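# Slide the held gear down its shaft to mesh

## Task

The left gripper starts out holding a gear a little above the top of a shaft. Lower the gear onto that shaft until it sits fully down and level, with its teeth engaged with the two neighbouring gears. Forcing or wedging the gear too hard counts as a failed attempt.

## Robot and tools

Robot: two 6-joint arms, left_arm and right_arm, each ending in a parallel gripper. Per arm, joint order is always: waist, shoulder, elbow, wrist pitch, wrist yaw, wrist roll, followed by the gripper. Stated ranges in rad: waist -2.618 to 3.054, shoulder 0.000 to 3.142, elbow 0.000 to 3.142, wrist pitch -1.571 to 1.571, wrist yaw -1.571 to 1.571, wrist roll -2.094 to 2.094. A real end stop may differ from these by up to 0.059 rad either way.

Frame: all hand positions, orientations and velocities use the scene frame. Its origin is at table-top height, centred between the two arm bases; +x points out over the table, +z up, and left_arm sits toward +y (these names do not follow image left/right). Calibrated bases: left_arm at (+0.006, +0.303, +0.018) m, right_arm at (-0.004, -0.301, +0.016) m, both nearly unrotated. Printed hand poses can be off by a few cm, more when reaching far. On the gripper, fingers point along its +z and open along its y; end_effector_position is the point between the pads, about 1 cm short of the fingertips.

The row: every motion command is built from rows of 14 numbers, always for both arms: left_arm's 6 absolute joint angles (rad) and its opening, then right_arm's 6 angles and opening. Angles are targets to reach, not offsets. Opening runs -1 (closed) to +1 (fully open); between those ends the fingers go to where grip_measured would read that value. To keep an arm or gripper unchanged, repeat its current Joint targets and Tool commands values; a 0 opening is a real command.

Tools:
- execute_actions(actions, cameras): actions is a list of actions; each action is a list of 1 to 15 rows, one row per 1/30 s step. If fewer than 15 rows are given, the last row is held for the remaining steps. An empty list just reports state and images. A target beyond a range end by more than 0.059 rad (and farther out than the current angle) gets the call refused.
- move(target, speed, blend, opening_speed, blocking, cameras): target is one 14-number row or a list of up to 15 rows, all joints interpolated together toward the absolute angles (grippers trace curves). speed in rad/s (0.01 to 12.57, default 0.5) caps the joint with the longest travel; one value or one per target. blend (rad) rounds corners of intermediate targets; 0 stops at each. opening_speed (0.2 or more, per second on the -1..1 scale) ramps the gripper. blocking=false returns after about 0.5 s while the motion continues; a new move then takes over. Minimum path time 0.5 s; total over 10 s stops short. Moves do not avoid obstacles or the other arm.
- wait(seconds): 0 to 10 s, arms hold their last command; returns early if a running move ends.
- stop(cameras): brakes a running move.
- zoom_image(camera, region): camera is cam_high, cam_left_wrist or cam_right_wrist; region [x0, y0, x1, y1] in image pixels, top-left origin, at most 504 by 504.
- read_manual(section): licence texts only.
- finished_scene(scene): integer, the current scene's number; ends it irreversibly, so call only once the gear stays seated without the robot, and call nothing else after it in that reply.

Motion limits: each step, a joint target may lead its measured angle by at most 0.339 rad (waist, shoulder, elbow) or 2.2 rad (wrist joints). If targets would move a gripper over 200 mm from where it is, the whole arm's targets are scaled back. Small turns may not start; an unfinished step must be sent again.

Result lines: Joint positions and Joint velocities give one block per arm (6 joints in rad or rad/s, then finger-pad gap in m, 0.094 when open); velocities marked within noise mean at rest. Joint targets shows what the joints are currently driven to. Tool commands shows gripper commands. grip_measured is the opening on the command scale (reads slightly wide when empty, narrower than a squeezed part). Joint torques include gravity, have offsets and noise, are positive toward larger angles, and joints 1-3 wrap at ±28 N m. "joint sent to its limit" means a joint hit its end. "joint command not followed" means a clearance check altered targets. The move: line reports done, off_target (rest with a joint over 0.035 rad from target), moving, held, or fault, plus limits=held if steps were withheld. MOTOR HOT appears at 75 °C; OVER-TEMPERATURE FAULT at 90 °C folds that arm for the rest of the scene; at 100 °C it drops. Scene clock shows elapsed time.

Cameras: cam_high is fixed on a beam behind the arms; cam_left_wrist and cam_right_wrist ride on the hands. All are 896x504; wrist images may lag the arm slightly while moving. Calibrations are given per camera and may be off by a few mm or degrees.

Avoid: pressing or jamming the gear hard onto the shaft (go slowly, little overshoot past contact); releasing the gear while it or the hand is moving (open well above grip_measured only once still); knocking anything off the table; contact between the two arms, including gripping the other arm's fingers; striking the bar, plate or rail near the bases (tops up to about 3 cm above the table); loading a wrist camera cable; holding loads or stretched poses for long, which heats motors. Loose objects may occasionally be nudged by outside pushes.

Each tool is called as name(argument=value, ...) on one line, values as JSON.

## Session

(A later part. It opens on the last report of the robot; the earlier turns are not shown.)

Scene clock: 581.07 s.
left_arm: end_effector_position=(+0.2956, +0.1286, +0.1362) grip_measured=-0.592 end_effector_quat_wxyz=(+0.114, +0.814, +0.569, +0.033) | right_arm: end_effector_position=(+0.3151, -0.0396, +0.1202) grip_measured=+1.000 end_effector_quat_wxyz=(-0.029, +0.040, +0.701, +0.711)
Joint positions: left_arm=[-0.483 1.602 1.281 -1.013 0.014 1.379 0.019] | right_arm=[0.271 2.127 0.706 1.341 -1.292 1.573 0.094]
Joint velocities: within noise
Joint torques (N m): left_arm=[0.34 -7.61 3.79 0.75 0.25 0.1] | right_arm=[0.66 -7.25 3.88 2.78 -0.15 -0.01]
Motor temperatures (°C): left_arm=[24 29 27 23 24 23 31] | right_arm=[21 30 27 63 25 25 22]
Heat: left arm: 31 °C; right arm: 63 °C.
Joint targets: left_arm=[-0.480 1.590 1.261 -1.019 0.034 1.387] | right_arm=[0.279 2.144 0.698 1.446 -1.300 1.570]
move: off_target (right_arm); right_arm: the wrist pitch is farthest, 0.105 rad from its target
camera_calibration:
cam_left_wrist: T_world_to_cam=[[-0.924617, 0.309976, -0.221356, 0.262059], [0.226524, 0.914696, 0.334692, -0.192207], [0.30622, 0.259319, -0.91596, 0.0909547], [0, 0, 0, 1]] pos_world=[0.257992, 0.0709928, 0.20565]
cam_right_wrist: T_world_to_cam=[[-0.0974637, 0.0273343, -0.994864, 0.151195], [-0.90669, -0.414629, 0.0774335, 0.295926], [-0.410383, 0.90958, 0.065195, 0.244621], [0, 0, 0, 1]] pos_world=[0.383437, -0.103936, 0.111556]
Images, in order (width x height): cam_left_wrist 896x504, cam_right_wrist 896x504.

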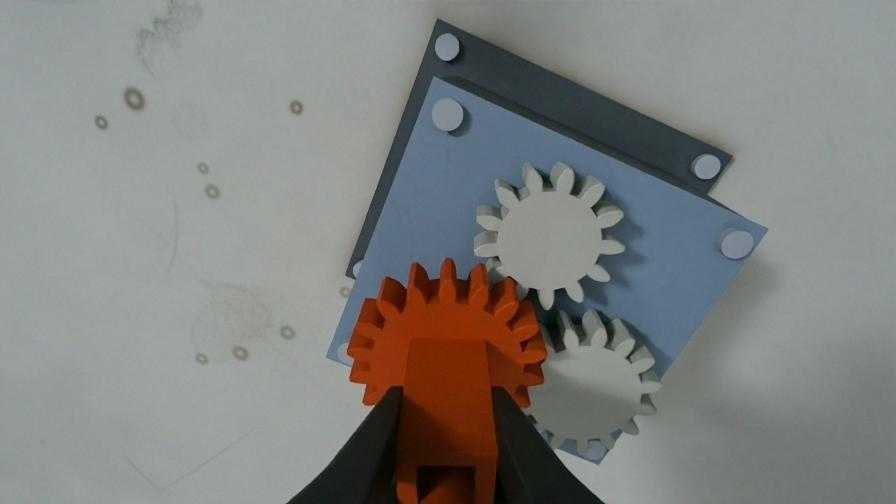

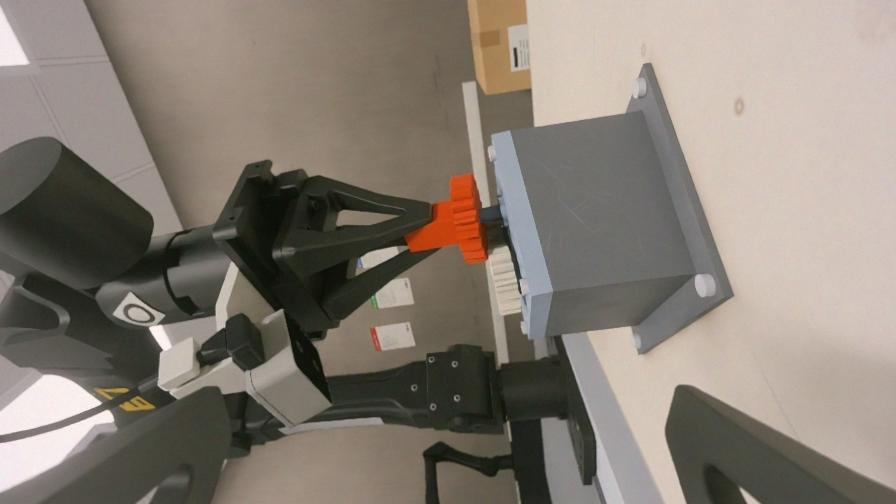

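move(target=[-0.480,1.592,1.257,-1.013,0.034,1.43,-1,0.279,2.144,0.698,1.446,-1.30,1.57,1], speed=0.06, cameras=["cam_left_wrist","cam_right_wrist"])

zoom_image(camera="cam_right_wrist", region=[440, 165, 540, 265])

zoom_image(camera="cam_left_wrist", region=[430, 160, 670, 400])

zoom_image(camera="cam_left_wrist", region=[510, 300, 660, 450])

Scene clock: 588.73 s.
left_arm: end_effector_position=(+0.2962, +0.1285, +0.1338) grip_measured=-0.592 end_effector_quat_wxyz=(+0.115, +0.825, +0.552, +0.036) | right_arm: end_effector_position=(+0.3151, -0.0396, +0.1202) grip_measured=+1.000 end_effector_quat_wxyz=(-0.029, +0.040, +0.701, +0.711)
Joint positions: left_arm=[-0.482 1.602 1.271 -0.999 0.014 1.421 0.019] | right_arm=[0.271 2.127 0.706 1.341 -1.292 1.573 0.094]
Joint velocities: within noise
Joint torques (N m): left_arm=[0.29 -7.42 4.22 0.68 0.25 0.11] | right_arm=[0.66 -7.25 3.88 2.79 -0.14 -0.02]
Motor temperatures (°C): left_arm=[24 30 27 23 24 23 31] | right_arm=[21 30 27 63 25 25 22]
Heat: left arm: 31 °C; right arm: 63 °C.
Joint targets: left_arm=[-0.480 1.592 1.257 -1.013 0.034 1.430] | right_arm=[0.279 2.144 0.698 1.446 -1.300 1.570]
move: off_target (right_arm); right_arm: the wrist pitch is farthest, 0.105 rad from its target
camera_calibration:
cam_left_wrist: T_world_to_cam=[[-0.909414, 0.34795, -0.227808, 0.253729], [0.25971, 0.902953, 0.342385, -0.200717], [0.324833, 0.252206, -0.911524, 0.0833964], [0, 0, 0, 1]] pos_world=[0.255783, 0.0719204, 0.202542]
cam_right_wrist: T_world_to_cam=[[-0.0974637, 0.0273343, -0.994864, 0.151195], [-0.90669, -0.414629, 0.0774335, 0.295926], [-0.410383, 0.90958, 0.065195, 0.244621], [0, 0, 0, 1]] pos_world=[0.383437, -0.103936, 0.111556]
Images, in order (width x height): cam_left_wrist 896x504, cam_right_wrist 896x504.

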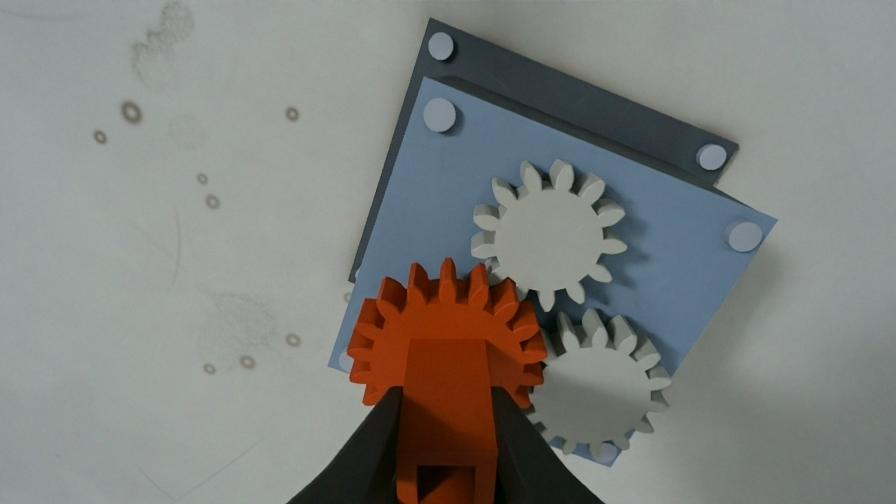

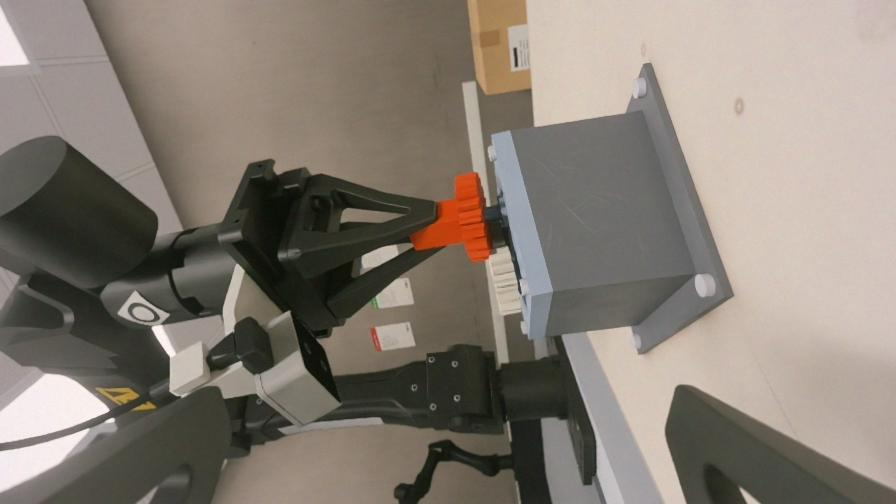

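Scaled by 5.040.

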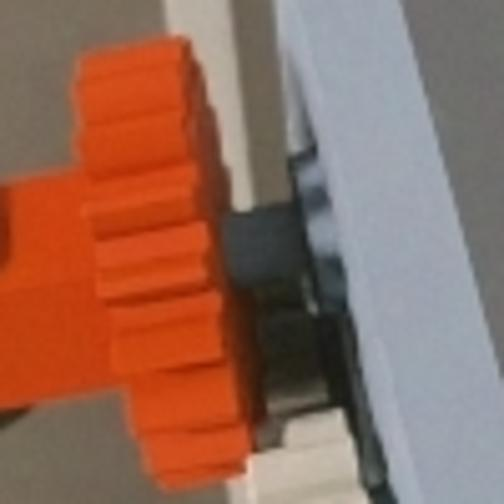

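Scaled by 2.100.

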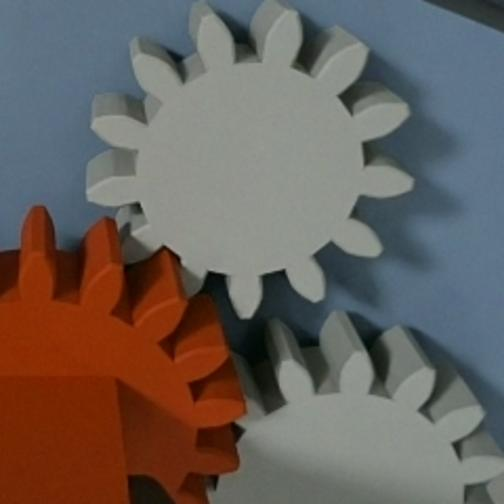

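Scaled by 3.360.

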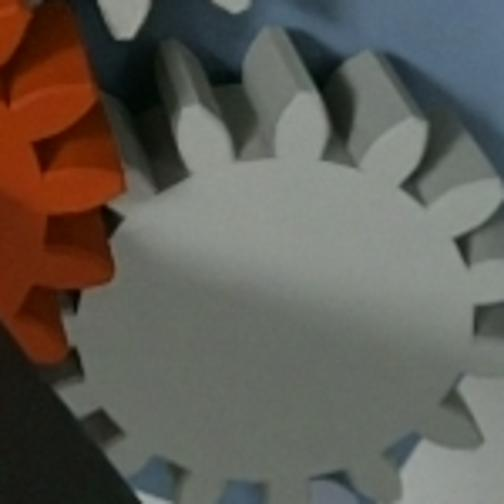

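move(target=[[-0.480,1.621,1.257,-1.010,0.034,1.43,-1,0.279,2.144,0.698,1.446,-1.30,1.57,1],[-0.480,1.625,1.249,-0.9985,0.034,1.43,-1,0.279,2.144,0.698,1.446,-1.30,1.57,1]], speed=0.05, cameras=["cam_left_wrist","cam_right_wrist"])

zoom_image(camera="cam_right_wrist", region=[440, 165, 540, 265])

Scene clock: 603.23 s.
left_arm: end_effector_position=(+0.2967, +0.1286, +0.1307) grip_measured=-0.592 end_effector_quat_wxyz=(+0.114, +0.825, +0.552, +0.036) | right_arm: end_effector_position=(+0.3151, -0.0396, +0.1202) grip_measured=+1.000 end_effector_quat_wxyz=(-0.029, +0.040, +0.701, +0.711)
Joint positions: left_arm=[-0.481 1.606 1.263 -0.99 0.013 1.422 0.019] | right_arm=[0.271 2.127 0.706 1.341 -1.292 1.573 0.094]
Joint velocities: within noise
Joint torques (N m): left_arm=[0.18 -4.96 4.18 0.72 0.25 0.09] | right_arm=[0.65 -7.25 3.86 2.79 -0.15 -0.02]
Motor temperatures (°C): left_arm=[24 30 27 23 24 23 31] | right_arm=[21 30 27 63 25 25 22]
Heat: left arm: 31 °C; right arm: 63 °C.
Joint targets: left_arm=[-0.480 1.625 1.249 -0.999 0.034 1.430] | right_arm=[0.279 2.144 0.698 1.446 -1.300 1.570]
move: off_target (right_arm); right_arm: the wrist pitch is farthest, 0.105 rad from its target
camera_calibration:
cam_left_wrist: T_world_to_cam=[[-0.909588, 0.348584, -0.22614, 0.253086], [0.260393, 0.902323, 0.343524, -0.200199], [0.323798, 0.25358, -0.911511, 0.080456], [0, 0, 0, 1]] pos_world=[0.256283, 0.0720204, 0.199342]
cam_right_wrist: T_world_to_cam=[[-0.0974637, 0.0273343, -0.994864, 0.151195], [-0.90669, -0.414629, 0.0774335, 0.295926], [-0.410383, 0.90958, 0.065195, 0.244621], [0, 0, 0, 1]] pos_world=[0.383437, -0.103936, 0.111556]
Images, in order (width x height): cam_left_wrist 896x504, cam_right_wrist 896x504.

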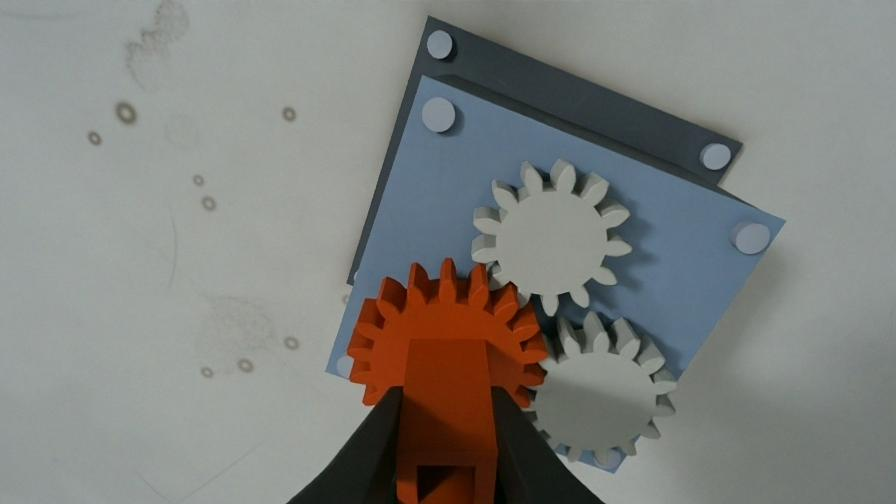

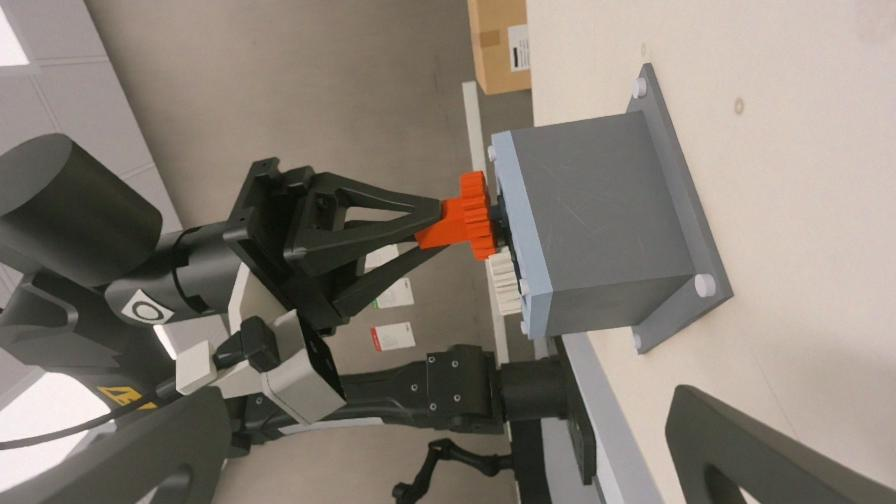

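Scaled by 5.040.

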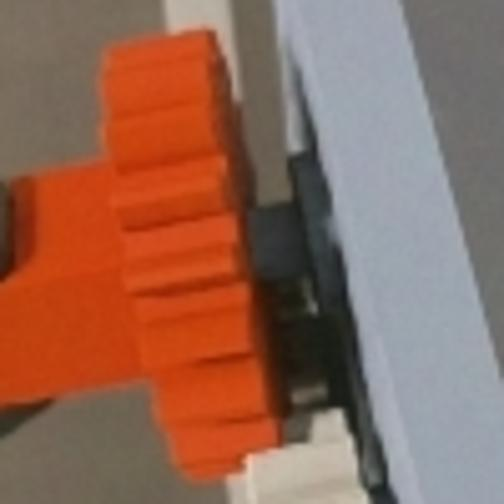

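move(target=[[-0.480,1.628,1.241,-0.9875,0.034,1.43,-1,0.279,2.144,0.698,1.446,-1.30,1.57,1],[-0.480,1.630,1.234,-0.978,0.034,1.43,-1,0.279,2.144,0.698,1.446,-1.30,1.57,1]], speed=0.04, cameras=["cam_left_wrist","cam_right_wrist"])

zoom_image(camera="cam_right_wrist", region=[440, 165, 540, 265])

Scene clock: 609.37 s.
left_arm: end_effector_position=(+0.2967, +0.1286, +0.1300) grip_measured=-0.592 end_effector_quat_wxyz=(+0.114, +0.825, +0.552, +0.036) | right_arm: end_effector_position=(+0.3151, -0.0396, +0.1202) grip_measured=+1.000 end_effector_quat_wxyz=(-0.029, +0.040, +0.701, +0.711)
Joint positions: left_arm=[-0.481 1.606 1.26 -0.986 0.013 1.422 0.019] | right_arm=[0.271 2.127 0.706 1.341 -1.292 1.573 0.094]
Joint velocities: within noise
Joint torques (N m): left_arm=[0.2 -4.53 3.36 0.89 0.25 0.09] | right_arm=[0.66 -7.24 3.88 2.78 -0.14 -0.02]
Motor temperatures (°C): left_arm=[24 30 27 23 24 23 31] | right_arm=[21 30 27 63 25 25 22]
Heat: left arm: 31 °C; right arm: 63 °C.
Joint targets: left_arm=[-0.480 1.630 1.234 -0.978 0.034 1.430] | right_arm=[0.279 2.144 0.698 1.446 -1.300 1.570]
move: off_target (right_arm); right_arm: the wrist pitch is farthest, 0.105 rad from its target
camera_calibration:
cam_left_wrist: T_world_to_cam=[[-0.909499, 0.348573, -0.226512, 0.25298], [0.260311, 0.90238, 0.343436, -0.199924], [0.324112, 0.253391, -0.911452, 0.0797391], [0, 0, 0, 1]] pos_world=[0.256283, 0.0720204, 0.198642]
cam_right_wrist: T_world_to_cam=[[-0.0974637, 0.0273343, -0.994864, 0.151195], [-0.90669, -0.414629, 0.0774335, 0.295926], [-0.410383, 0.90958, 0.065195, 0.244621], [0, 0, 0, 1]] pos_world=[0.383437, -0.103936, 0.111556]
Images, in order (width x height): cam_left_wrist 896x504, cam_right_wrist 896x504.

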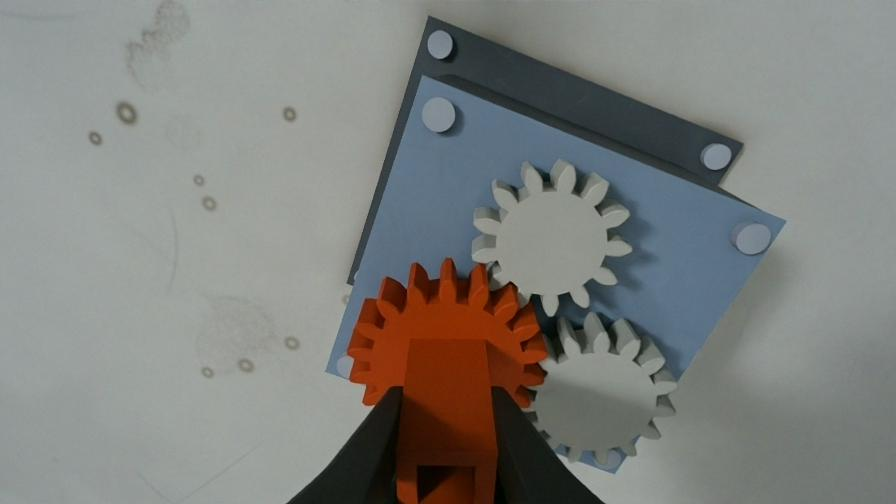

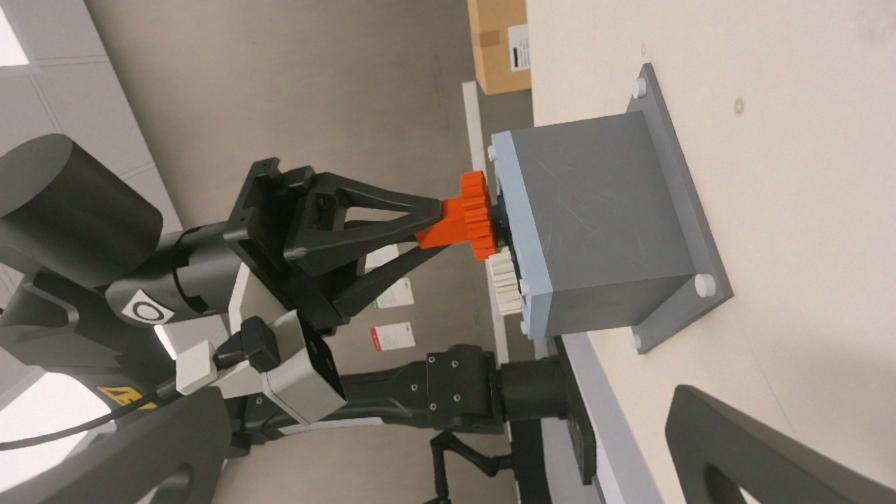

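Scaled by 5.040.

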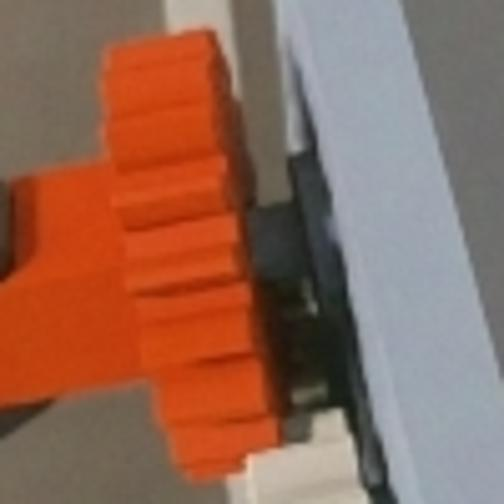

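zoom_image(camera="cam_left_wrist", region=[460, 230, 580, 350])

zoom_image(camera="cam_left_wrist", region=[510, 310, 690, 490])

zoom_image(camera="cam_right_wrist", region=[450, 210, 530, 290])

Scaled by 4.200.

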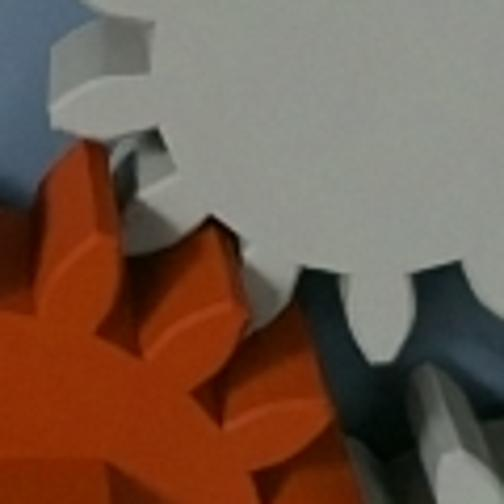

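Scaled by 2.800.

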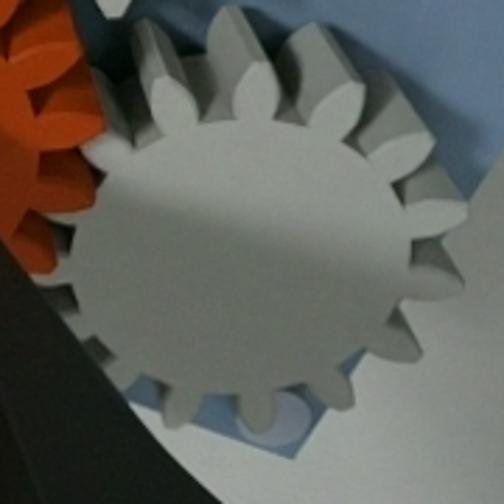

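Scaled by 6.300.

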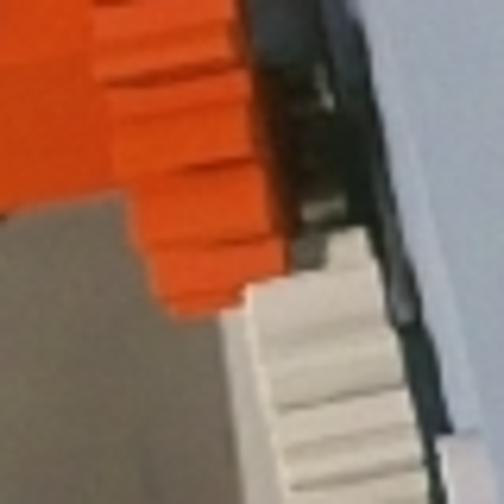

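move(target=[-0.480,1.636,1.238,-0.976,0.034,1.43,-1,0.279,2.144,0.698,1.446,-1.30,1.57,1], speed=0.04, cameras=[])

Scene clock: 629.50 s.
left_arm: end_effector_position=(+0.2967, +0.1286, +0.1300) grip_measured=-0.592 end_effector_quat_wxyz=(+0.114, +0.825, +0.552, +0.036) | right_arm: end_effector_position=(+0.3151, -0.0396, +0.1202) grip_measured=+1.000 end_effector_quat_wxyz=(-0.029, +0.040, +0.701, +0.711)
Joint positions: left_arm=[-0.481 1.606 1.26 -0.986 0.013 1.422 0.019] | right_arm=[0.271 2.127 0.706 1.341 -1.292 1.573 0.094]
Joint velocities: within noise
Joint torques (N m): left_arm=[0.2 -3.99 3.64 0.91 0.25 0.09] | right_arm=[0.66 -7.25 3.88 2.78 -0.14 -0.01]
Motor temperatures (°C): left_arm=[24 29 27 23 24 23 31] | right_arm=[21 30 27 63 25 25 22]
Heat: left arm: 31 °C; right arm: 63 °C.
Joint targets: left_arm=[-0.480 1.636 1.238 -0.976 0.034 1.430] | right_arm=[0.279 2.144 0.698 1.446 -1.300 1.570]
move: off_target (right_arm); right_arm: the wrist pitch is farthest, 0.105 rad from its target
No camera images: "cameras" was empty.

move(target=[-0.480,1.628,1.242,-0.980,0.034,1.43,-1,0.279,2.144,0.698,1.446,-1.30,-1.57,1], speed=1.5, cameras=["cam_left_wrist","cam_right_wrist"])

zoom_image(camera="cam_right_wrist", region=[360, 60, 460, 160])

zoom_image(camera="cam_right_wrist", region=[340, 10, 480, 150])

Scene clock: 642.97 s.
left_arm: end_effector_position=(+0.2967, +0.1286, +0.1300) grip_measured=-0.592 end_effector_quat_wxyz=(+0.114, +0.825, +0.552, +0.036) | right_arm: end_effector_position=(+0.3151, -0.0396, +0.1202) grip_measured=+1.000 end_effector_quat_wxyz=(+0.711, -0.701, +0.040, +0.028)
Joint positions: left_arm=[-0.481 1.606 1.26 -0.986 0.013 1.422 0.019] | right_arm=[0.271 2.127 0.706 1.341 -1.292 -1.569 0.094]
Joint velocities: within noise
Joint torques (N m): left_arm=[0.21 -4.68 3.9 0.87 0.25 0.09] | right_arm=[0.66 -7.27 3.88 2.79 -0.14 0.01]
Motor temperatures (°C): left_arm=[24 28 27 24 24 23 31] | right_arm=[21 30 27 63 25 25 22]
Heat: left arm: 31 °C; right arm: 63 °C.
Joint targets: left_arm=[-0.480 1.628 1.242 -0.980 0.034 1.430] | right_arm=[0.279 2.144 0.698 1.446 -1.300 -1.570]
move: off_target (right_arm); right_arm: the wrist pitch is farthest, 0.105 rad from its target
camera_calibration:
cam_left_wrist: T_world_to_cam=[[-0.909499, 0.348573, -0.226512, 0.25298], [0.260311, 0.90238, 0.343436, -0.199924], [0.324112, 0.253391, -0.911452, 0.0797391], [0, 0, 0, 1]] pos_world=[0.256283, 0.0720204, 0.198642]
cam_right_wrist: T_world_to_cam=[[0.0976727, -0.00114566, 0.995218, -0.150698], [0.892697, -0.441958, -0.0881199, -0.252196], [0.439945, 0.897035, -0.0421445, -0.0108559], [0, 0, 0, 1]] pos_world=[0.24463, -0.101894, 0.127296]
Images, in order (width x height): cam_left_wrist 896x504, cam_right_wrist 896x504.

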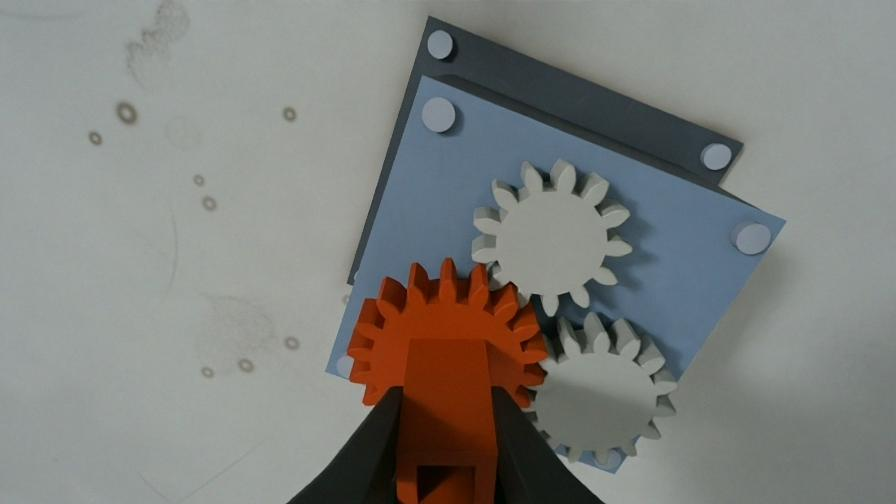

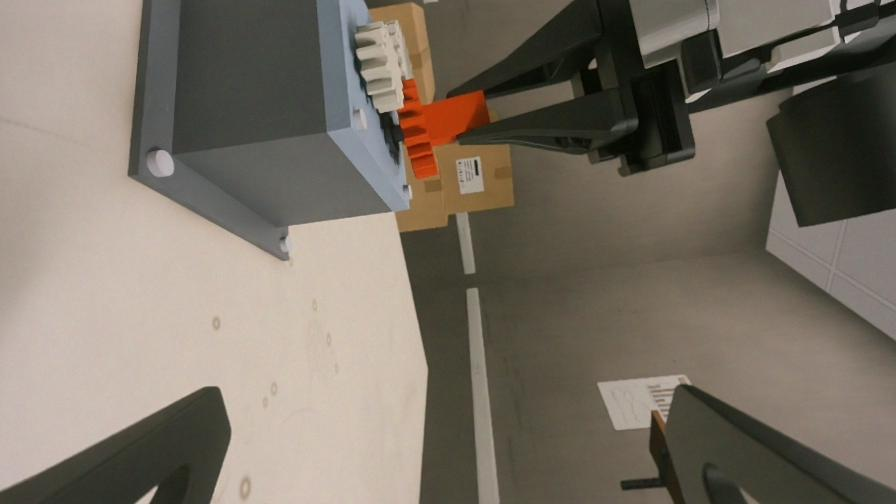

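Scaled by 5.040.

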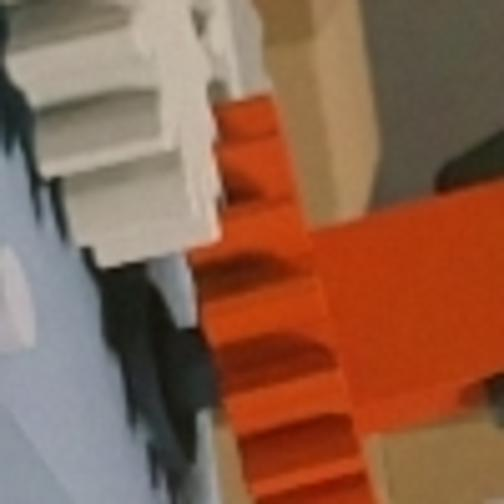

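Scaled by 3.600.

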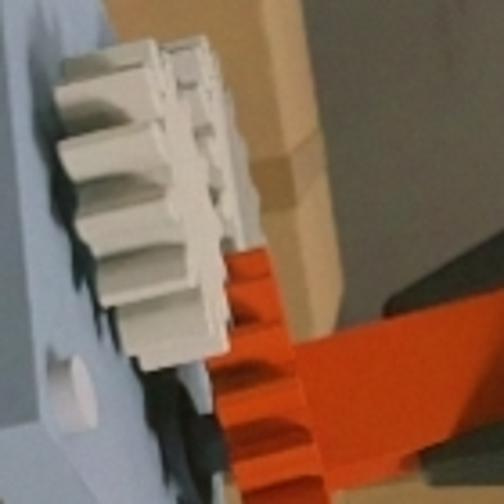

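move(target=[[-0.480,1.632,1.279,-0.985,0.034,1.43,-1,0.279,2.144,0.698,1.446,-1.30,-1.57,1],[-0.480,1.635,1.252,-0.973,0.034,1.43,-1,0.279,2.144,0.698,1.446,-1.30,-1.57,1],[-0.480,1.638,1.242,-0.959,0.034,1.43,-1,0.279,2.144,0.698,1.446,-1.30,-1.57,1]], speed=0.05, cameras=["cam_right_wrist"])

zoom_image(camera="cam_right_wrist", region=[350, 60, 470, 180])

Scene clock: 655.27 s.
left_arm: end_effector_position=(+0.2973, +0.1283, +0.1303) grip_measured=-0.592 end_effector_quat_wxyz=(+0.115, +0.825, +0.552, +0.036) | right_arm: end_effector_position=(+0.3151, -0.0396, +0.1202) grip_measured=+1.000 end_effector_quat_wxyz=(+0.711, -0.701, +0.039, +0.028)
Joint positions: left_arm=[-0.481 1.608 1.263 -0.986 0.013 1.422 0.019] | right_arm=[0.271 2.127 0.706 1.341 -1.292 -1.57 0.094]
Joint velocities: within noise
Joint torques (N m): left_arm=[0.2 -3.96 3.73 1.08 0.25 0.09] | right_arm=[0.66 -7.25 3.88 2.79 -0.15 0]
Motor temperatures (°C): left_arm=[24 28 27 24 24 23 31] | right_arm=[21 30 27 63 25 25 22]
Heat: left arm: 31 °C; right arm: 63 °C.
Joint targets: left_arm=[-0.480 1.638 1.242 -0.959 0.034 1.430] | right_arm=[0.279 2.144 0.698 1.446 -1.300 -1.570]
move: off_target (right_arm); right_arm: the wrist pitch is farthest, 0.105 rad from its target
camera_calibration:
cam_right_wrist: T_world_to_cam=[[0.0968665, -0.00118672, 0.995297, -0.150417], [0.89278, -0.44193, -0.087416, -0.252311], [0.439955, 0.897049, -0.0417487, -0.0109115], [0, 0, 0, 1]] pos_world=[0.24463, -0.101894, 0.127198]
Images, in order (width x height): cam_right_wrist 896x504.

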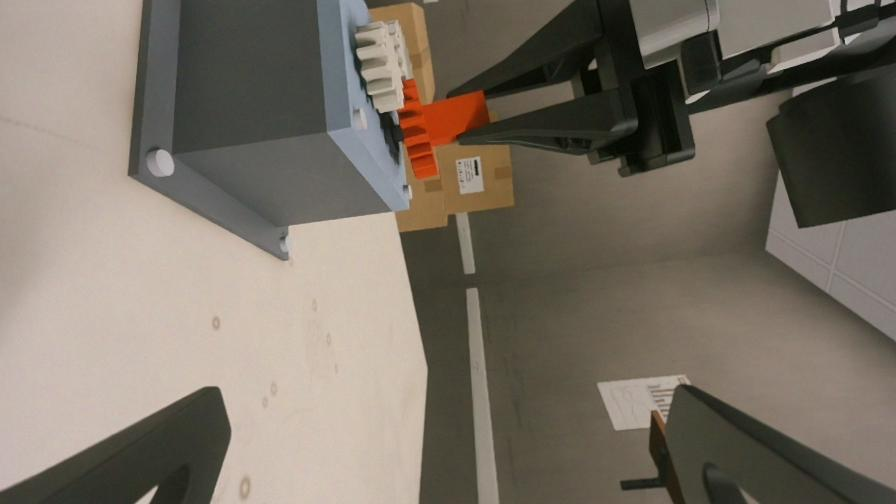

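Scaled by 4.200.

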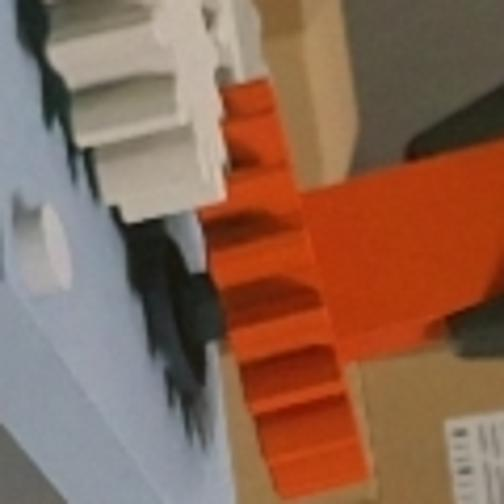

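move(target=[[-0.468,1.635,1.246,-0.967,0.034,1.43,-1,0.279,2.144,0.698,1.446,-1.30,-1.57,1],[-0.468,1.635,1.246,-0.967,0.034,1.445,-1,0.279,2.144,0.698,1.446,-1.30,-1.57,1],[-0.468,1.635,1.246,-0.967,0.034,1.405,-1,0.279,2.144,0.698,1.446,-1.30,-1.57,1]], speed=0.06, cameras=["cam_left_wrist"])

Scene clock: 666.50 s.
left_arm: end_effector_position=(+0.2983, +0.1300, +0.1303) grip_measured=-0.592 end_effector_quat_wxyz=(+0.115, +0.823, +0.556, +0.035) | right_arm: end_effector_position=(+0.3151, -0.0396, +0.1202) grip_measured=+1.000 end_effector_quat_wxyz=(+0.711, -0.701, +0.039, +0.028)
Joint positions: left_arm=[-0.474 1.608 1.263 -0.986 0.017 1.42 0.019] | right_arm=[0.271 2.127 0.706 1.341 -1.292 -1.57 0.094]
Joint velocities: within noise
Joint torques (N m): left_arm=[0.55 -4.22 4.03 0.99 0.21 -0.18] | right_arm=[0.65 -7.25 3.88 2.79 -0.15 0.01]
Motor temperatures (°C): left_arm=[24 28 27 24 24 23 31] | right_arm=[21 30 27 64 25 25 22]
Heat: left arm: 31 °C; right arm: 64 °C.
Joint targets: left_arm=[-0.468 1.635 1.246 -0.967 0.034 1.405] | right_arm=[0.279 2.144 0.698 1.446 -1.300 -1.570]
move: off_target (right_arm); right_arm: the wrist pitch is farthest, 0.105 rad from its target
camera_calibration:
cam_left_wrist: T_world_to_cam=[[-0.912835, 0.339821, -0.226395, 0.256125], [0.252934, 0.905837, 0.339829, -0.199466], [0.320558, 0.252945, -0.912831, 0.0803809], [0, 0, 0, 1]] pos_world=[0.258485, 0.0733147, 0.199144]
Images, in order (width x height): cam_left_wrist 896x504.

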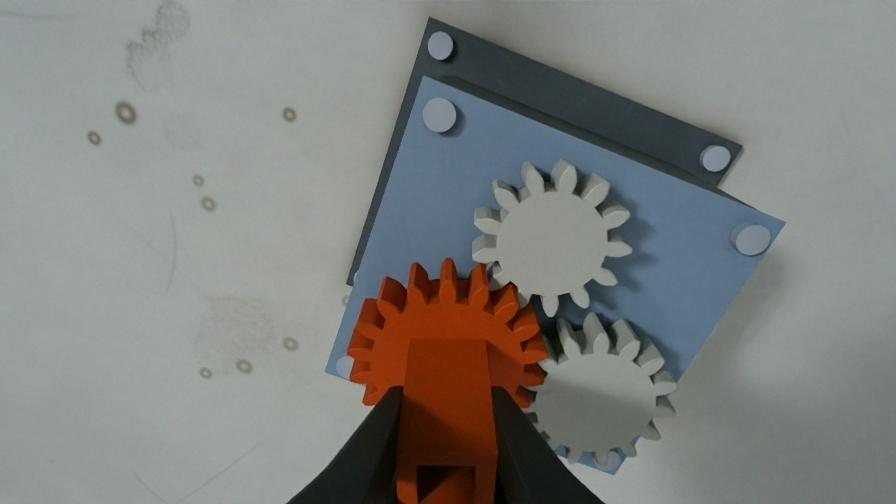

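move(target=[[-0.470,1.630,1.290,-1.020,0.034,1.42,-1,0.279,2.144,0.698,1.446,-1.30,-1.57,1]], speed=0.06, cameras=["cam_right_wrist"])

zoom_image(camera="cam_right_wrist", region=[350, 60, 470, 180])

Scene clock: 675.40 s.
left_arm: end_effector_position=(+0.2982, +0.1300, +0.1306) grip_measured=-0.592 end_effector_quat_wxyz=(+0.113, +0.823, +0.556, +0.034) | right_arm: end_effector_position=(+0.3151, -0.0396, +0.1202) grip_measured=+1.000 end_effector_quat_wxyz=(+0.711, -0.701, +0.039, +0.028)
Joint positions: left_arm=[-0.474 1.613 1.27 -0.995 0.017 1.42 0.019] | right_arm=[0.271 2.127 0.706 1.341 -1.292 -1.57 0.094]
Joint velocities: within noise
Joint torques (N m): left_arm=[0.38 -5.11 6.64 0.55 0.21 0] | right_arm=[0.65 -7.24 3.88 2.8 -0.14 0.01]
Motor temperatures (°C): left_arm=[24 28 27 24 24 23 31] | right_arm=[21 30 27 64 25 25 22]
Heat: left arm: 31 °C; right arm: 64 °C.
Joint targets: left_arm=[-0.470 1.630 1.290 -1.020 0.034 1.420] | right_arm=[0.279 2.144 0.698 1.446 -1.300 -1.570]
move: off_target (right_arm); right_arm: the wrist pitch is farthest, 0.105 rad from its target
camera_calibration:
cam_right_wrist: T_world_to_cam=[[0.0968665, -0.00118672, 0.995297, -0.150417], [0.89278, -0.44193, -0.087416, -0.252311], [0.439955, 0.897049, -0.0417487, -0.0109115], [0, 0, 0, 1]] pos_world=[0.24463, -0.101894, 0.127198]
Images, in order (width x height): cam_right_wrist 896x504.

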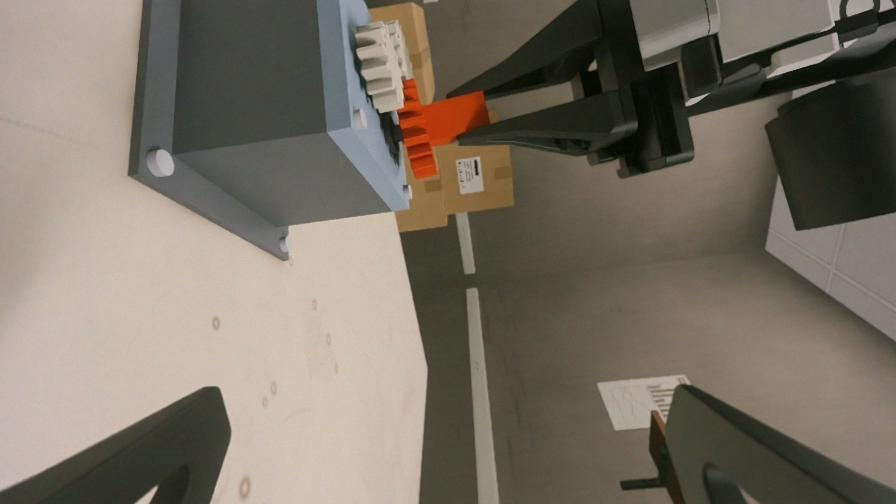

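Scaled by 4.200.

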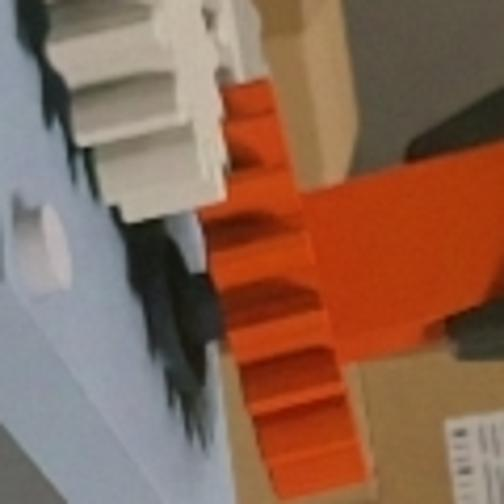

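move(target=[[-0.489,1.628,1.275,-1.005,0.034,1.42,-1,0.279,2.144,0.698,1.446,-1.30,-1.57,1],[-0.480,1.628,1.263,-0.995,0.034,1.43,-1,0.279,2.144,0.698,1.446,-1.30,-1.57,1]], speed=0.06, cameras=[])

move(target=[[-0.480,1.628,1.285,-1.018,0.034,1.43,-1,0.279,2.144,0.698,1.446,-1.30,-1.57,1]], speed=0.06, cameras=["cam_right_wrist","cam_left_wrist"])

zoom_image(camera="cam_right_wrist", region=[350, 60, 470, 180])

Scene clock: 684.80 s.
left_arm: end_effector_position=(+0.2972, +0.1284, +0.1307) grip_measured=-0.592 end_effector_quat_wxyz=(+0.113, +0.825, +0.553, +0.034) | right_arm: end_effector_position=(+0.3151, -0.0396, +0.1202) grip_measured=+1.000 end_effector_quat_wxyz=(+0.711, -0.701, +0.039, +0.028)
Joint positions: left_arm=[-0.479 1.613 1.27 -0.995 0.017 1.422 0.019] | right_arm=[0.271 2.127 0.706 1.341 -1.292 -1.57 0.094]
Joint velocities: within noise
Joint torques (N m): left_arm=[0.03 -5.29 4.63 0.8 0.21 0.09] | right_arm=[0.66 -7.25 3.88 2.79 -0.15 0]
Motor temperatures (°C): left_arm=[24 29 28 24 24 23 31] | right_arm=[21 30 27 64 25 25 22]
Heat: left arm: 31 °C; right arm: 64 °C.
Joint targets: left_arm=[-0.480 1.628 1.263 -0.995 0.034 1.430] | right_arm=[0.279 2.144 0.698 1.446 -1.300 -1.570]
move: off_target (right_arm); right_arm: the wrist pitch is farthest, 0.105 rad from its target
No camera images: "cameras" was empty.

Scene clock: 685.50 s.
left_arm: end_effector_position=(+0.2971, +0.1284, +0.1307) grip_measured=-0.592 end_effector_quat_wxyz=(+0.113, +0.825, +0.553, +0.034) | right_arm: end_effector_position=(+0.3151, -0.0396, +0.1202) grip_measured=+1.000 end_effector_quat_wxyz=(+0.711, -0.701, +0.039, +0.028)
Joint positions: left_arm=[-0.479 1.613 1.27 -0.996 0.017 1.422 0.019] | right_arm=[0.271 2.127 0.706 1.341 -1.292 -1.57 0.094]
Joint velocities: within noise
Joint torques (N m): left_arm=[0.02 -5.27 6.26 0.58 0.21 0.1] | right_arm=[0.66 -7.25 3.89 2.79 -0.14 0.01]
Motor temperatures (°C): left_arm=[24 29 28 24 24 23 31] | right_arm=[21 30 27 64 25 25 22]
Heat: left arm: 31 °C; right arm: 64 °C.
Joint targets: left_arm=[-0.480 1.628 1.285 -1.018 0.034 1.430] | right_arm=[0.279 2.144 0.698 1.446 -1.300 -1.570]
move: off_target (right_arm); right_arm: the wrist pitch is farthest, 0.105 rad from its target
camera_calibration:
cam_left_wrist: T_world_to_cam=[[-0.911273, 0.347609, -0.22079, 0.253458], [0.261528, 0.902671, 0.341741, -0.200284], [0.318094, 0.253677, -0.91349, 0.0822565], [0, 0, 0, 1]] pos_world=[0.257184, 0.0718197, 0.199547]
cam_right_wrist: T_world_to_cam=[[0.0968665, -0.00118672, 0.995297, -0.150417], [0.89278, -0.44193, -0.087416, -0.252311], [0.439955, 0.897049, -0.0417487, -0.0109115], [0, 0, 0, 1]] pos_world=[0.24463, -0.101894, 0.127198]
Images, in order (width x height): cam_left_wrist 896x504, cam_right_wrist 896x504.

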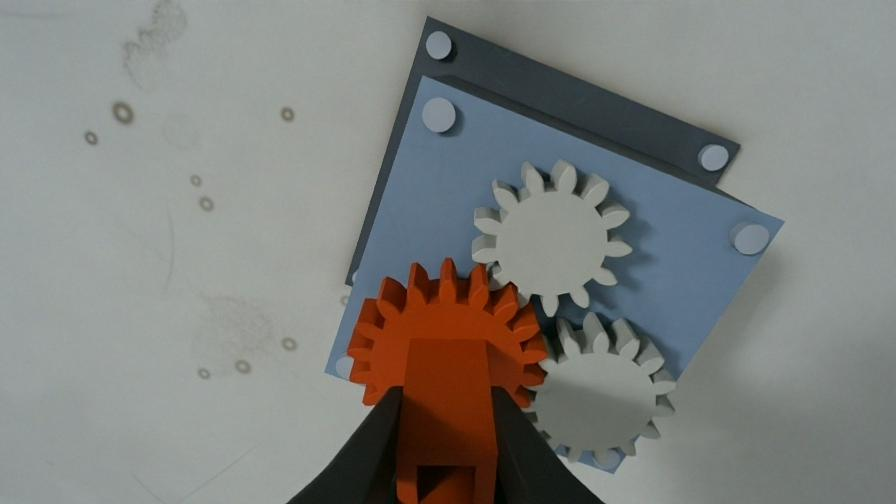

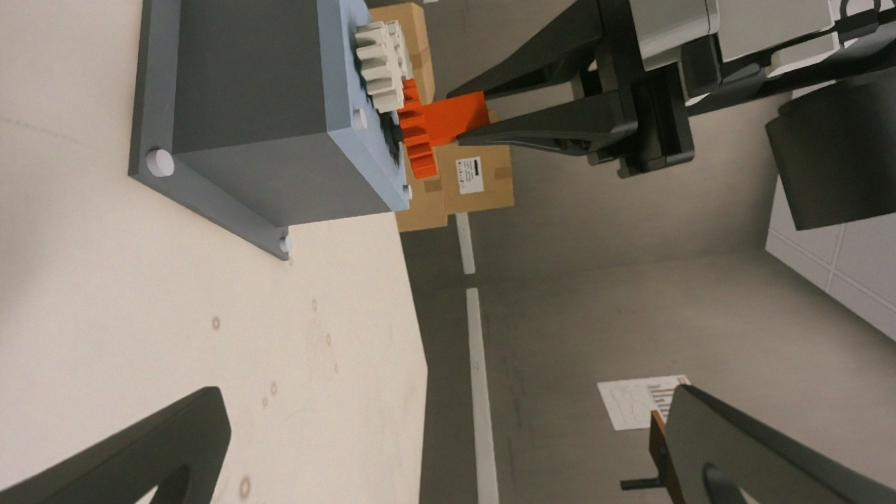

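Scaled by 4.200.

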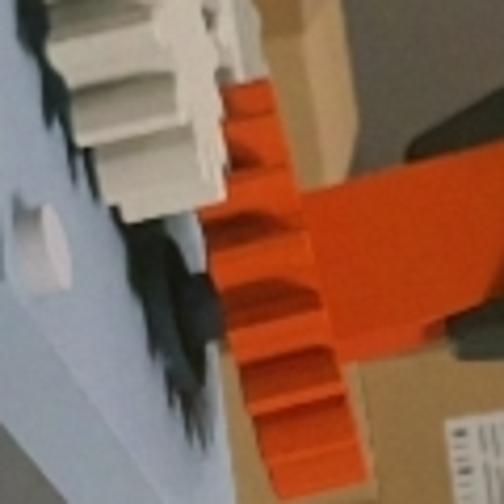

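move(target=[[-0.490,1.624,1.272,-1.003,0.000,1.43,-1,0.279,2.144,0.698,1.446,-1.30,1.57,1],[-0.518,1.624,1.272,-1.003,-0.050,1.43,-1,0.279,2.144,0.698,1.446,-1.30,1.57,1]], speed=[1.2,0.04], cameras=["cam_right_wrist","cam_left_wrist"])

zoom_image(camera="cam_right_wrist", region=[440, 160, 560, 280])

Scene clock: 721.87 s.
left_arm: end_effector_position=(+0.2966, +0.1275, +0.1308) grip_measured=-0.592 end_effector_quat_wxyz=(+0.102, +0.832, +0.542, +0.056) | right_arm: end_effector_position=(+0.3150, -0.0396, +0.1202) grip_measured=+1.000 end_effector_quat_wxyz=(-0.029, +0.039, +0.701, +0.711)
Joint positions: left_arm=[-0.511 1.613 1.27 -0.996 -0.038 1.422 0.019] | right_arm=[0.271 2.127 0.706 1.341 -1.293 1.572 0.094]
Joint velocities: within noise
Joint torques (N m): left_arm=[-0.42 -5.63 5.27 0.72 -0.18 0.1] | right_arm=[0.65 -7.25 3.89 2.78 -0.14 -0.02]
Motor temperatures (°C): left_arm=[24 29 28 23 24 23 31] | right_arm=[21 30 27 64 25 25 22]
Heat: left arm: 31 °C; right arm: 64 °C.
Joint targets: left_arm=[-0.518 1.624 1.272 -1.003 -0.050 1.430] | right_arm=[0.279 2.144 0.698 1.446 -1.300 1.570]
move: off_target (right_arm); right_arm: the wrist pitch is farthest, 0.105 rad from its target
camera_calibration:
cam_left_wrist: T_world_to_cam=[[-0.897893, 0.375248, -0.230169, 0.247116], [0.268447, 0.881126, 0.389299, -0.204839], [0.348891, 0.28776, -0.891891, 0.0664839], [0, 0, 0, 1]] pos_world=[0.253677, 0.0686277, 0.195918]
cam_right_wrist: T_world_to_cam=[[-0.097064, 0.0273706, -0.994902, 0.151149], [-0.906564, -0.414981, 0.0770291, 0.295877], [-0.410757, 0.909418, 0.0650929, 0.244753], [0, 0, 0, 1]] pos_world=[0.383436, -0.103936, 0.111655]
Images, in order (width x height): cam_left_wrist 896x504, cam_right_wrist 896x504.

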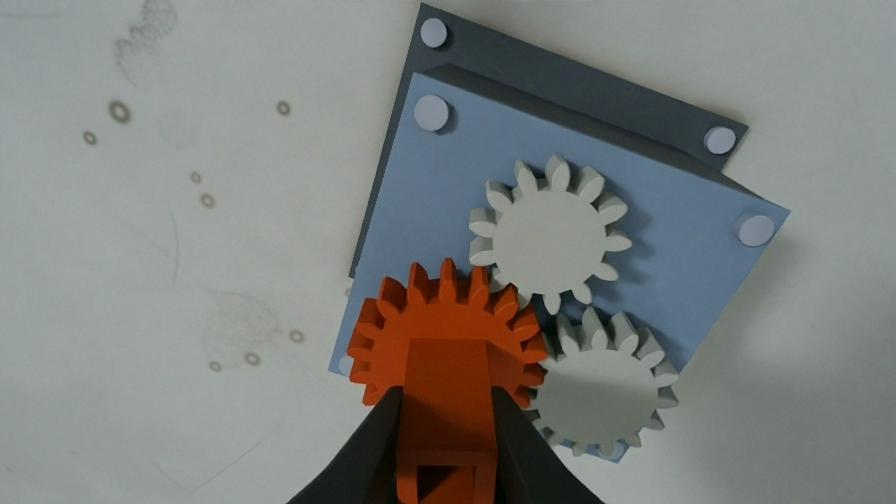

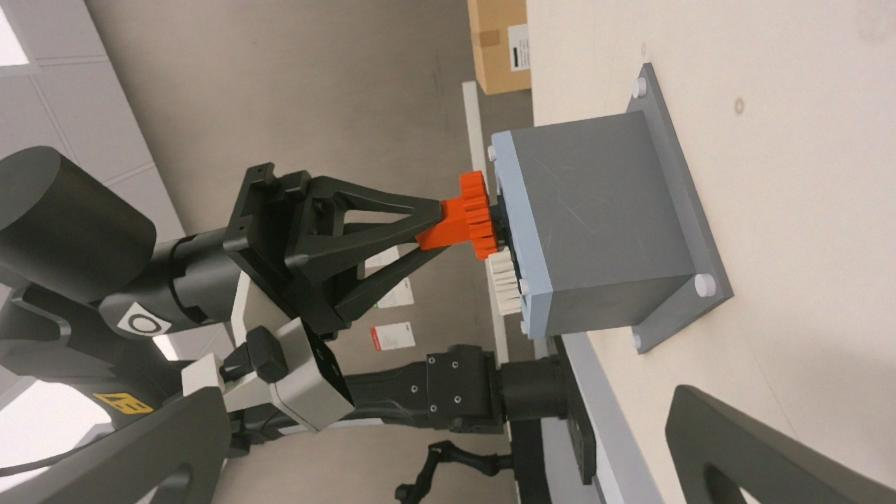

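Scaled by 4.200.

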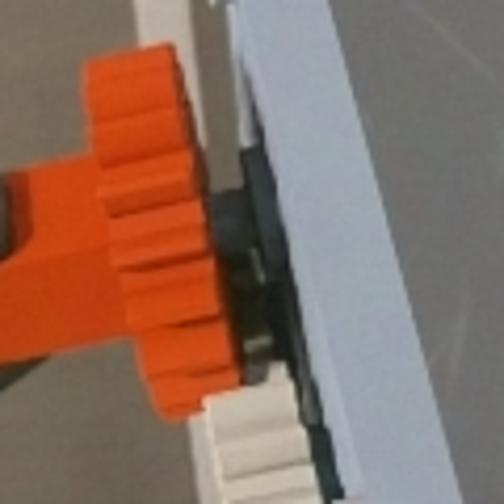

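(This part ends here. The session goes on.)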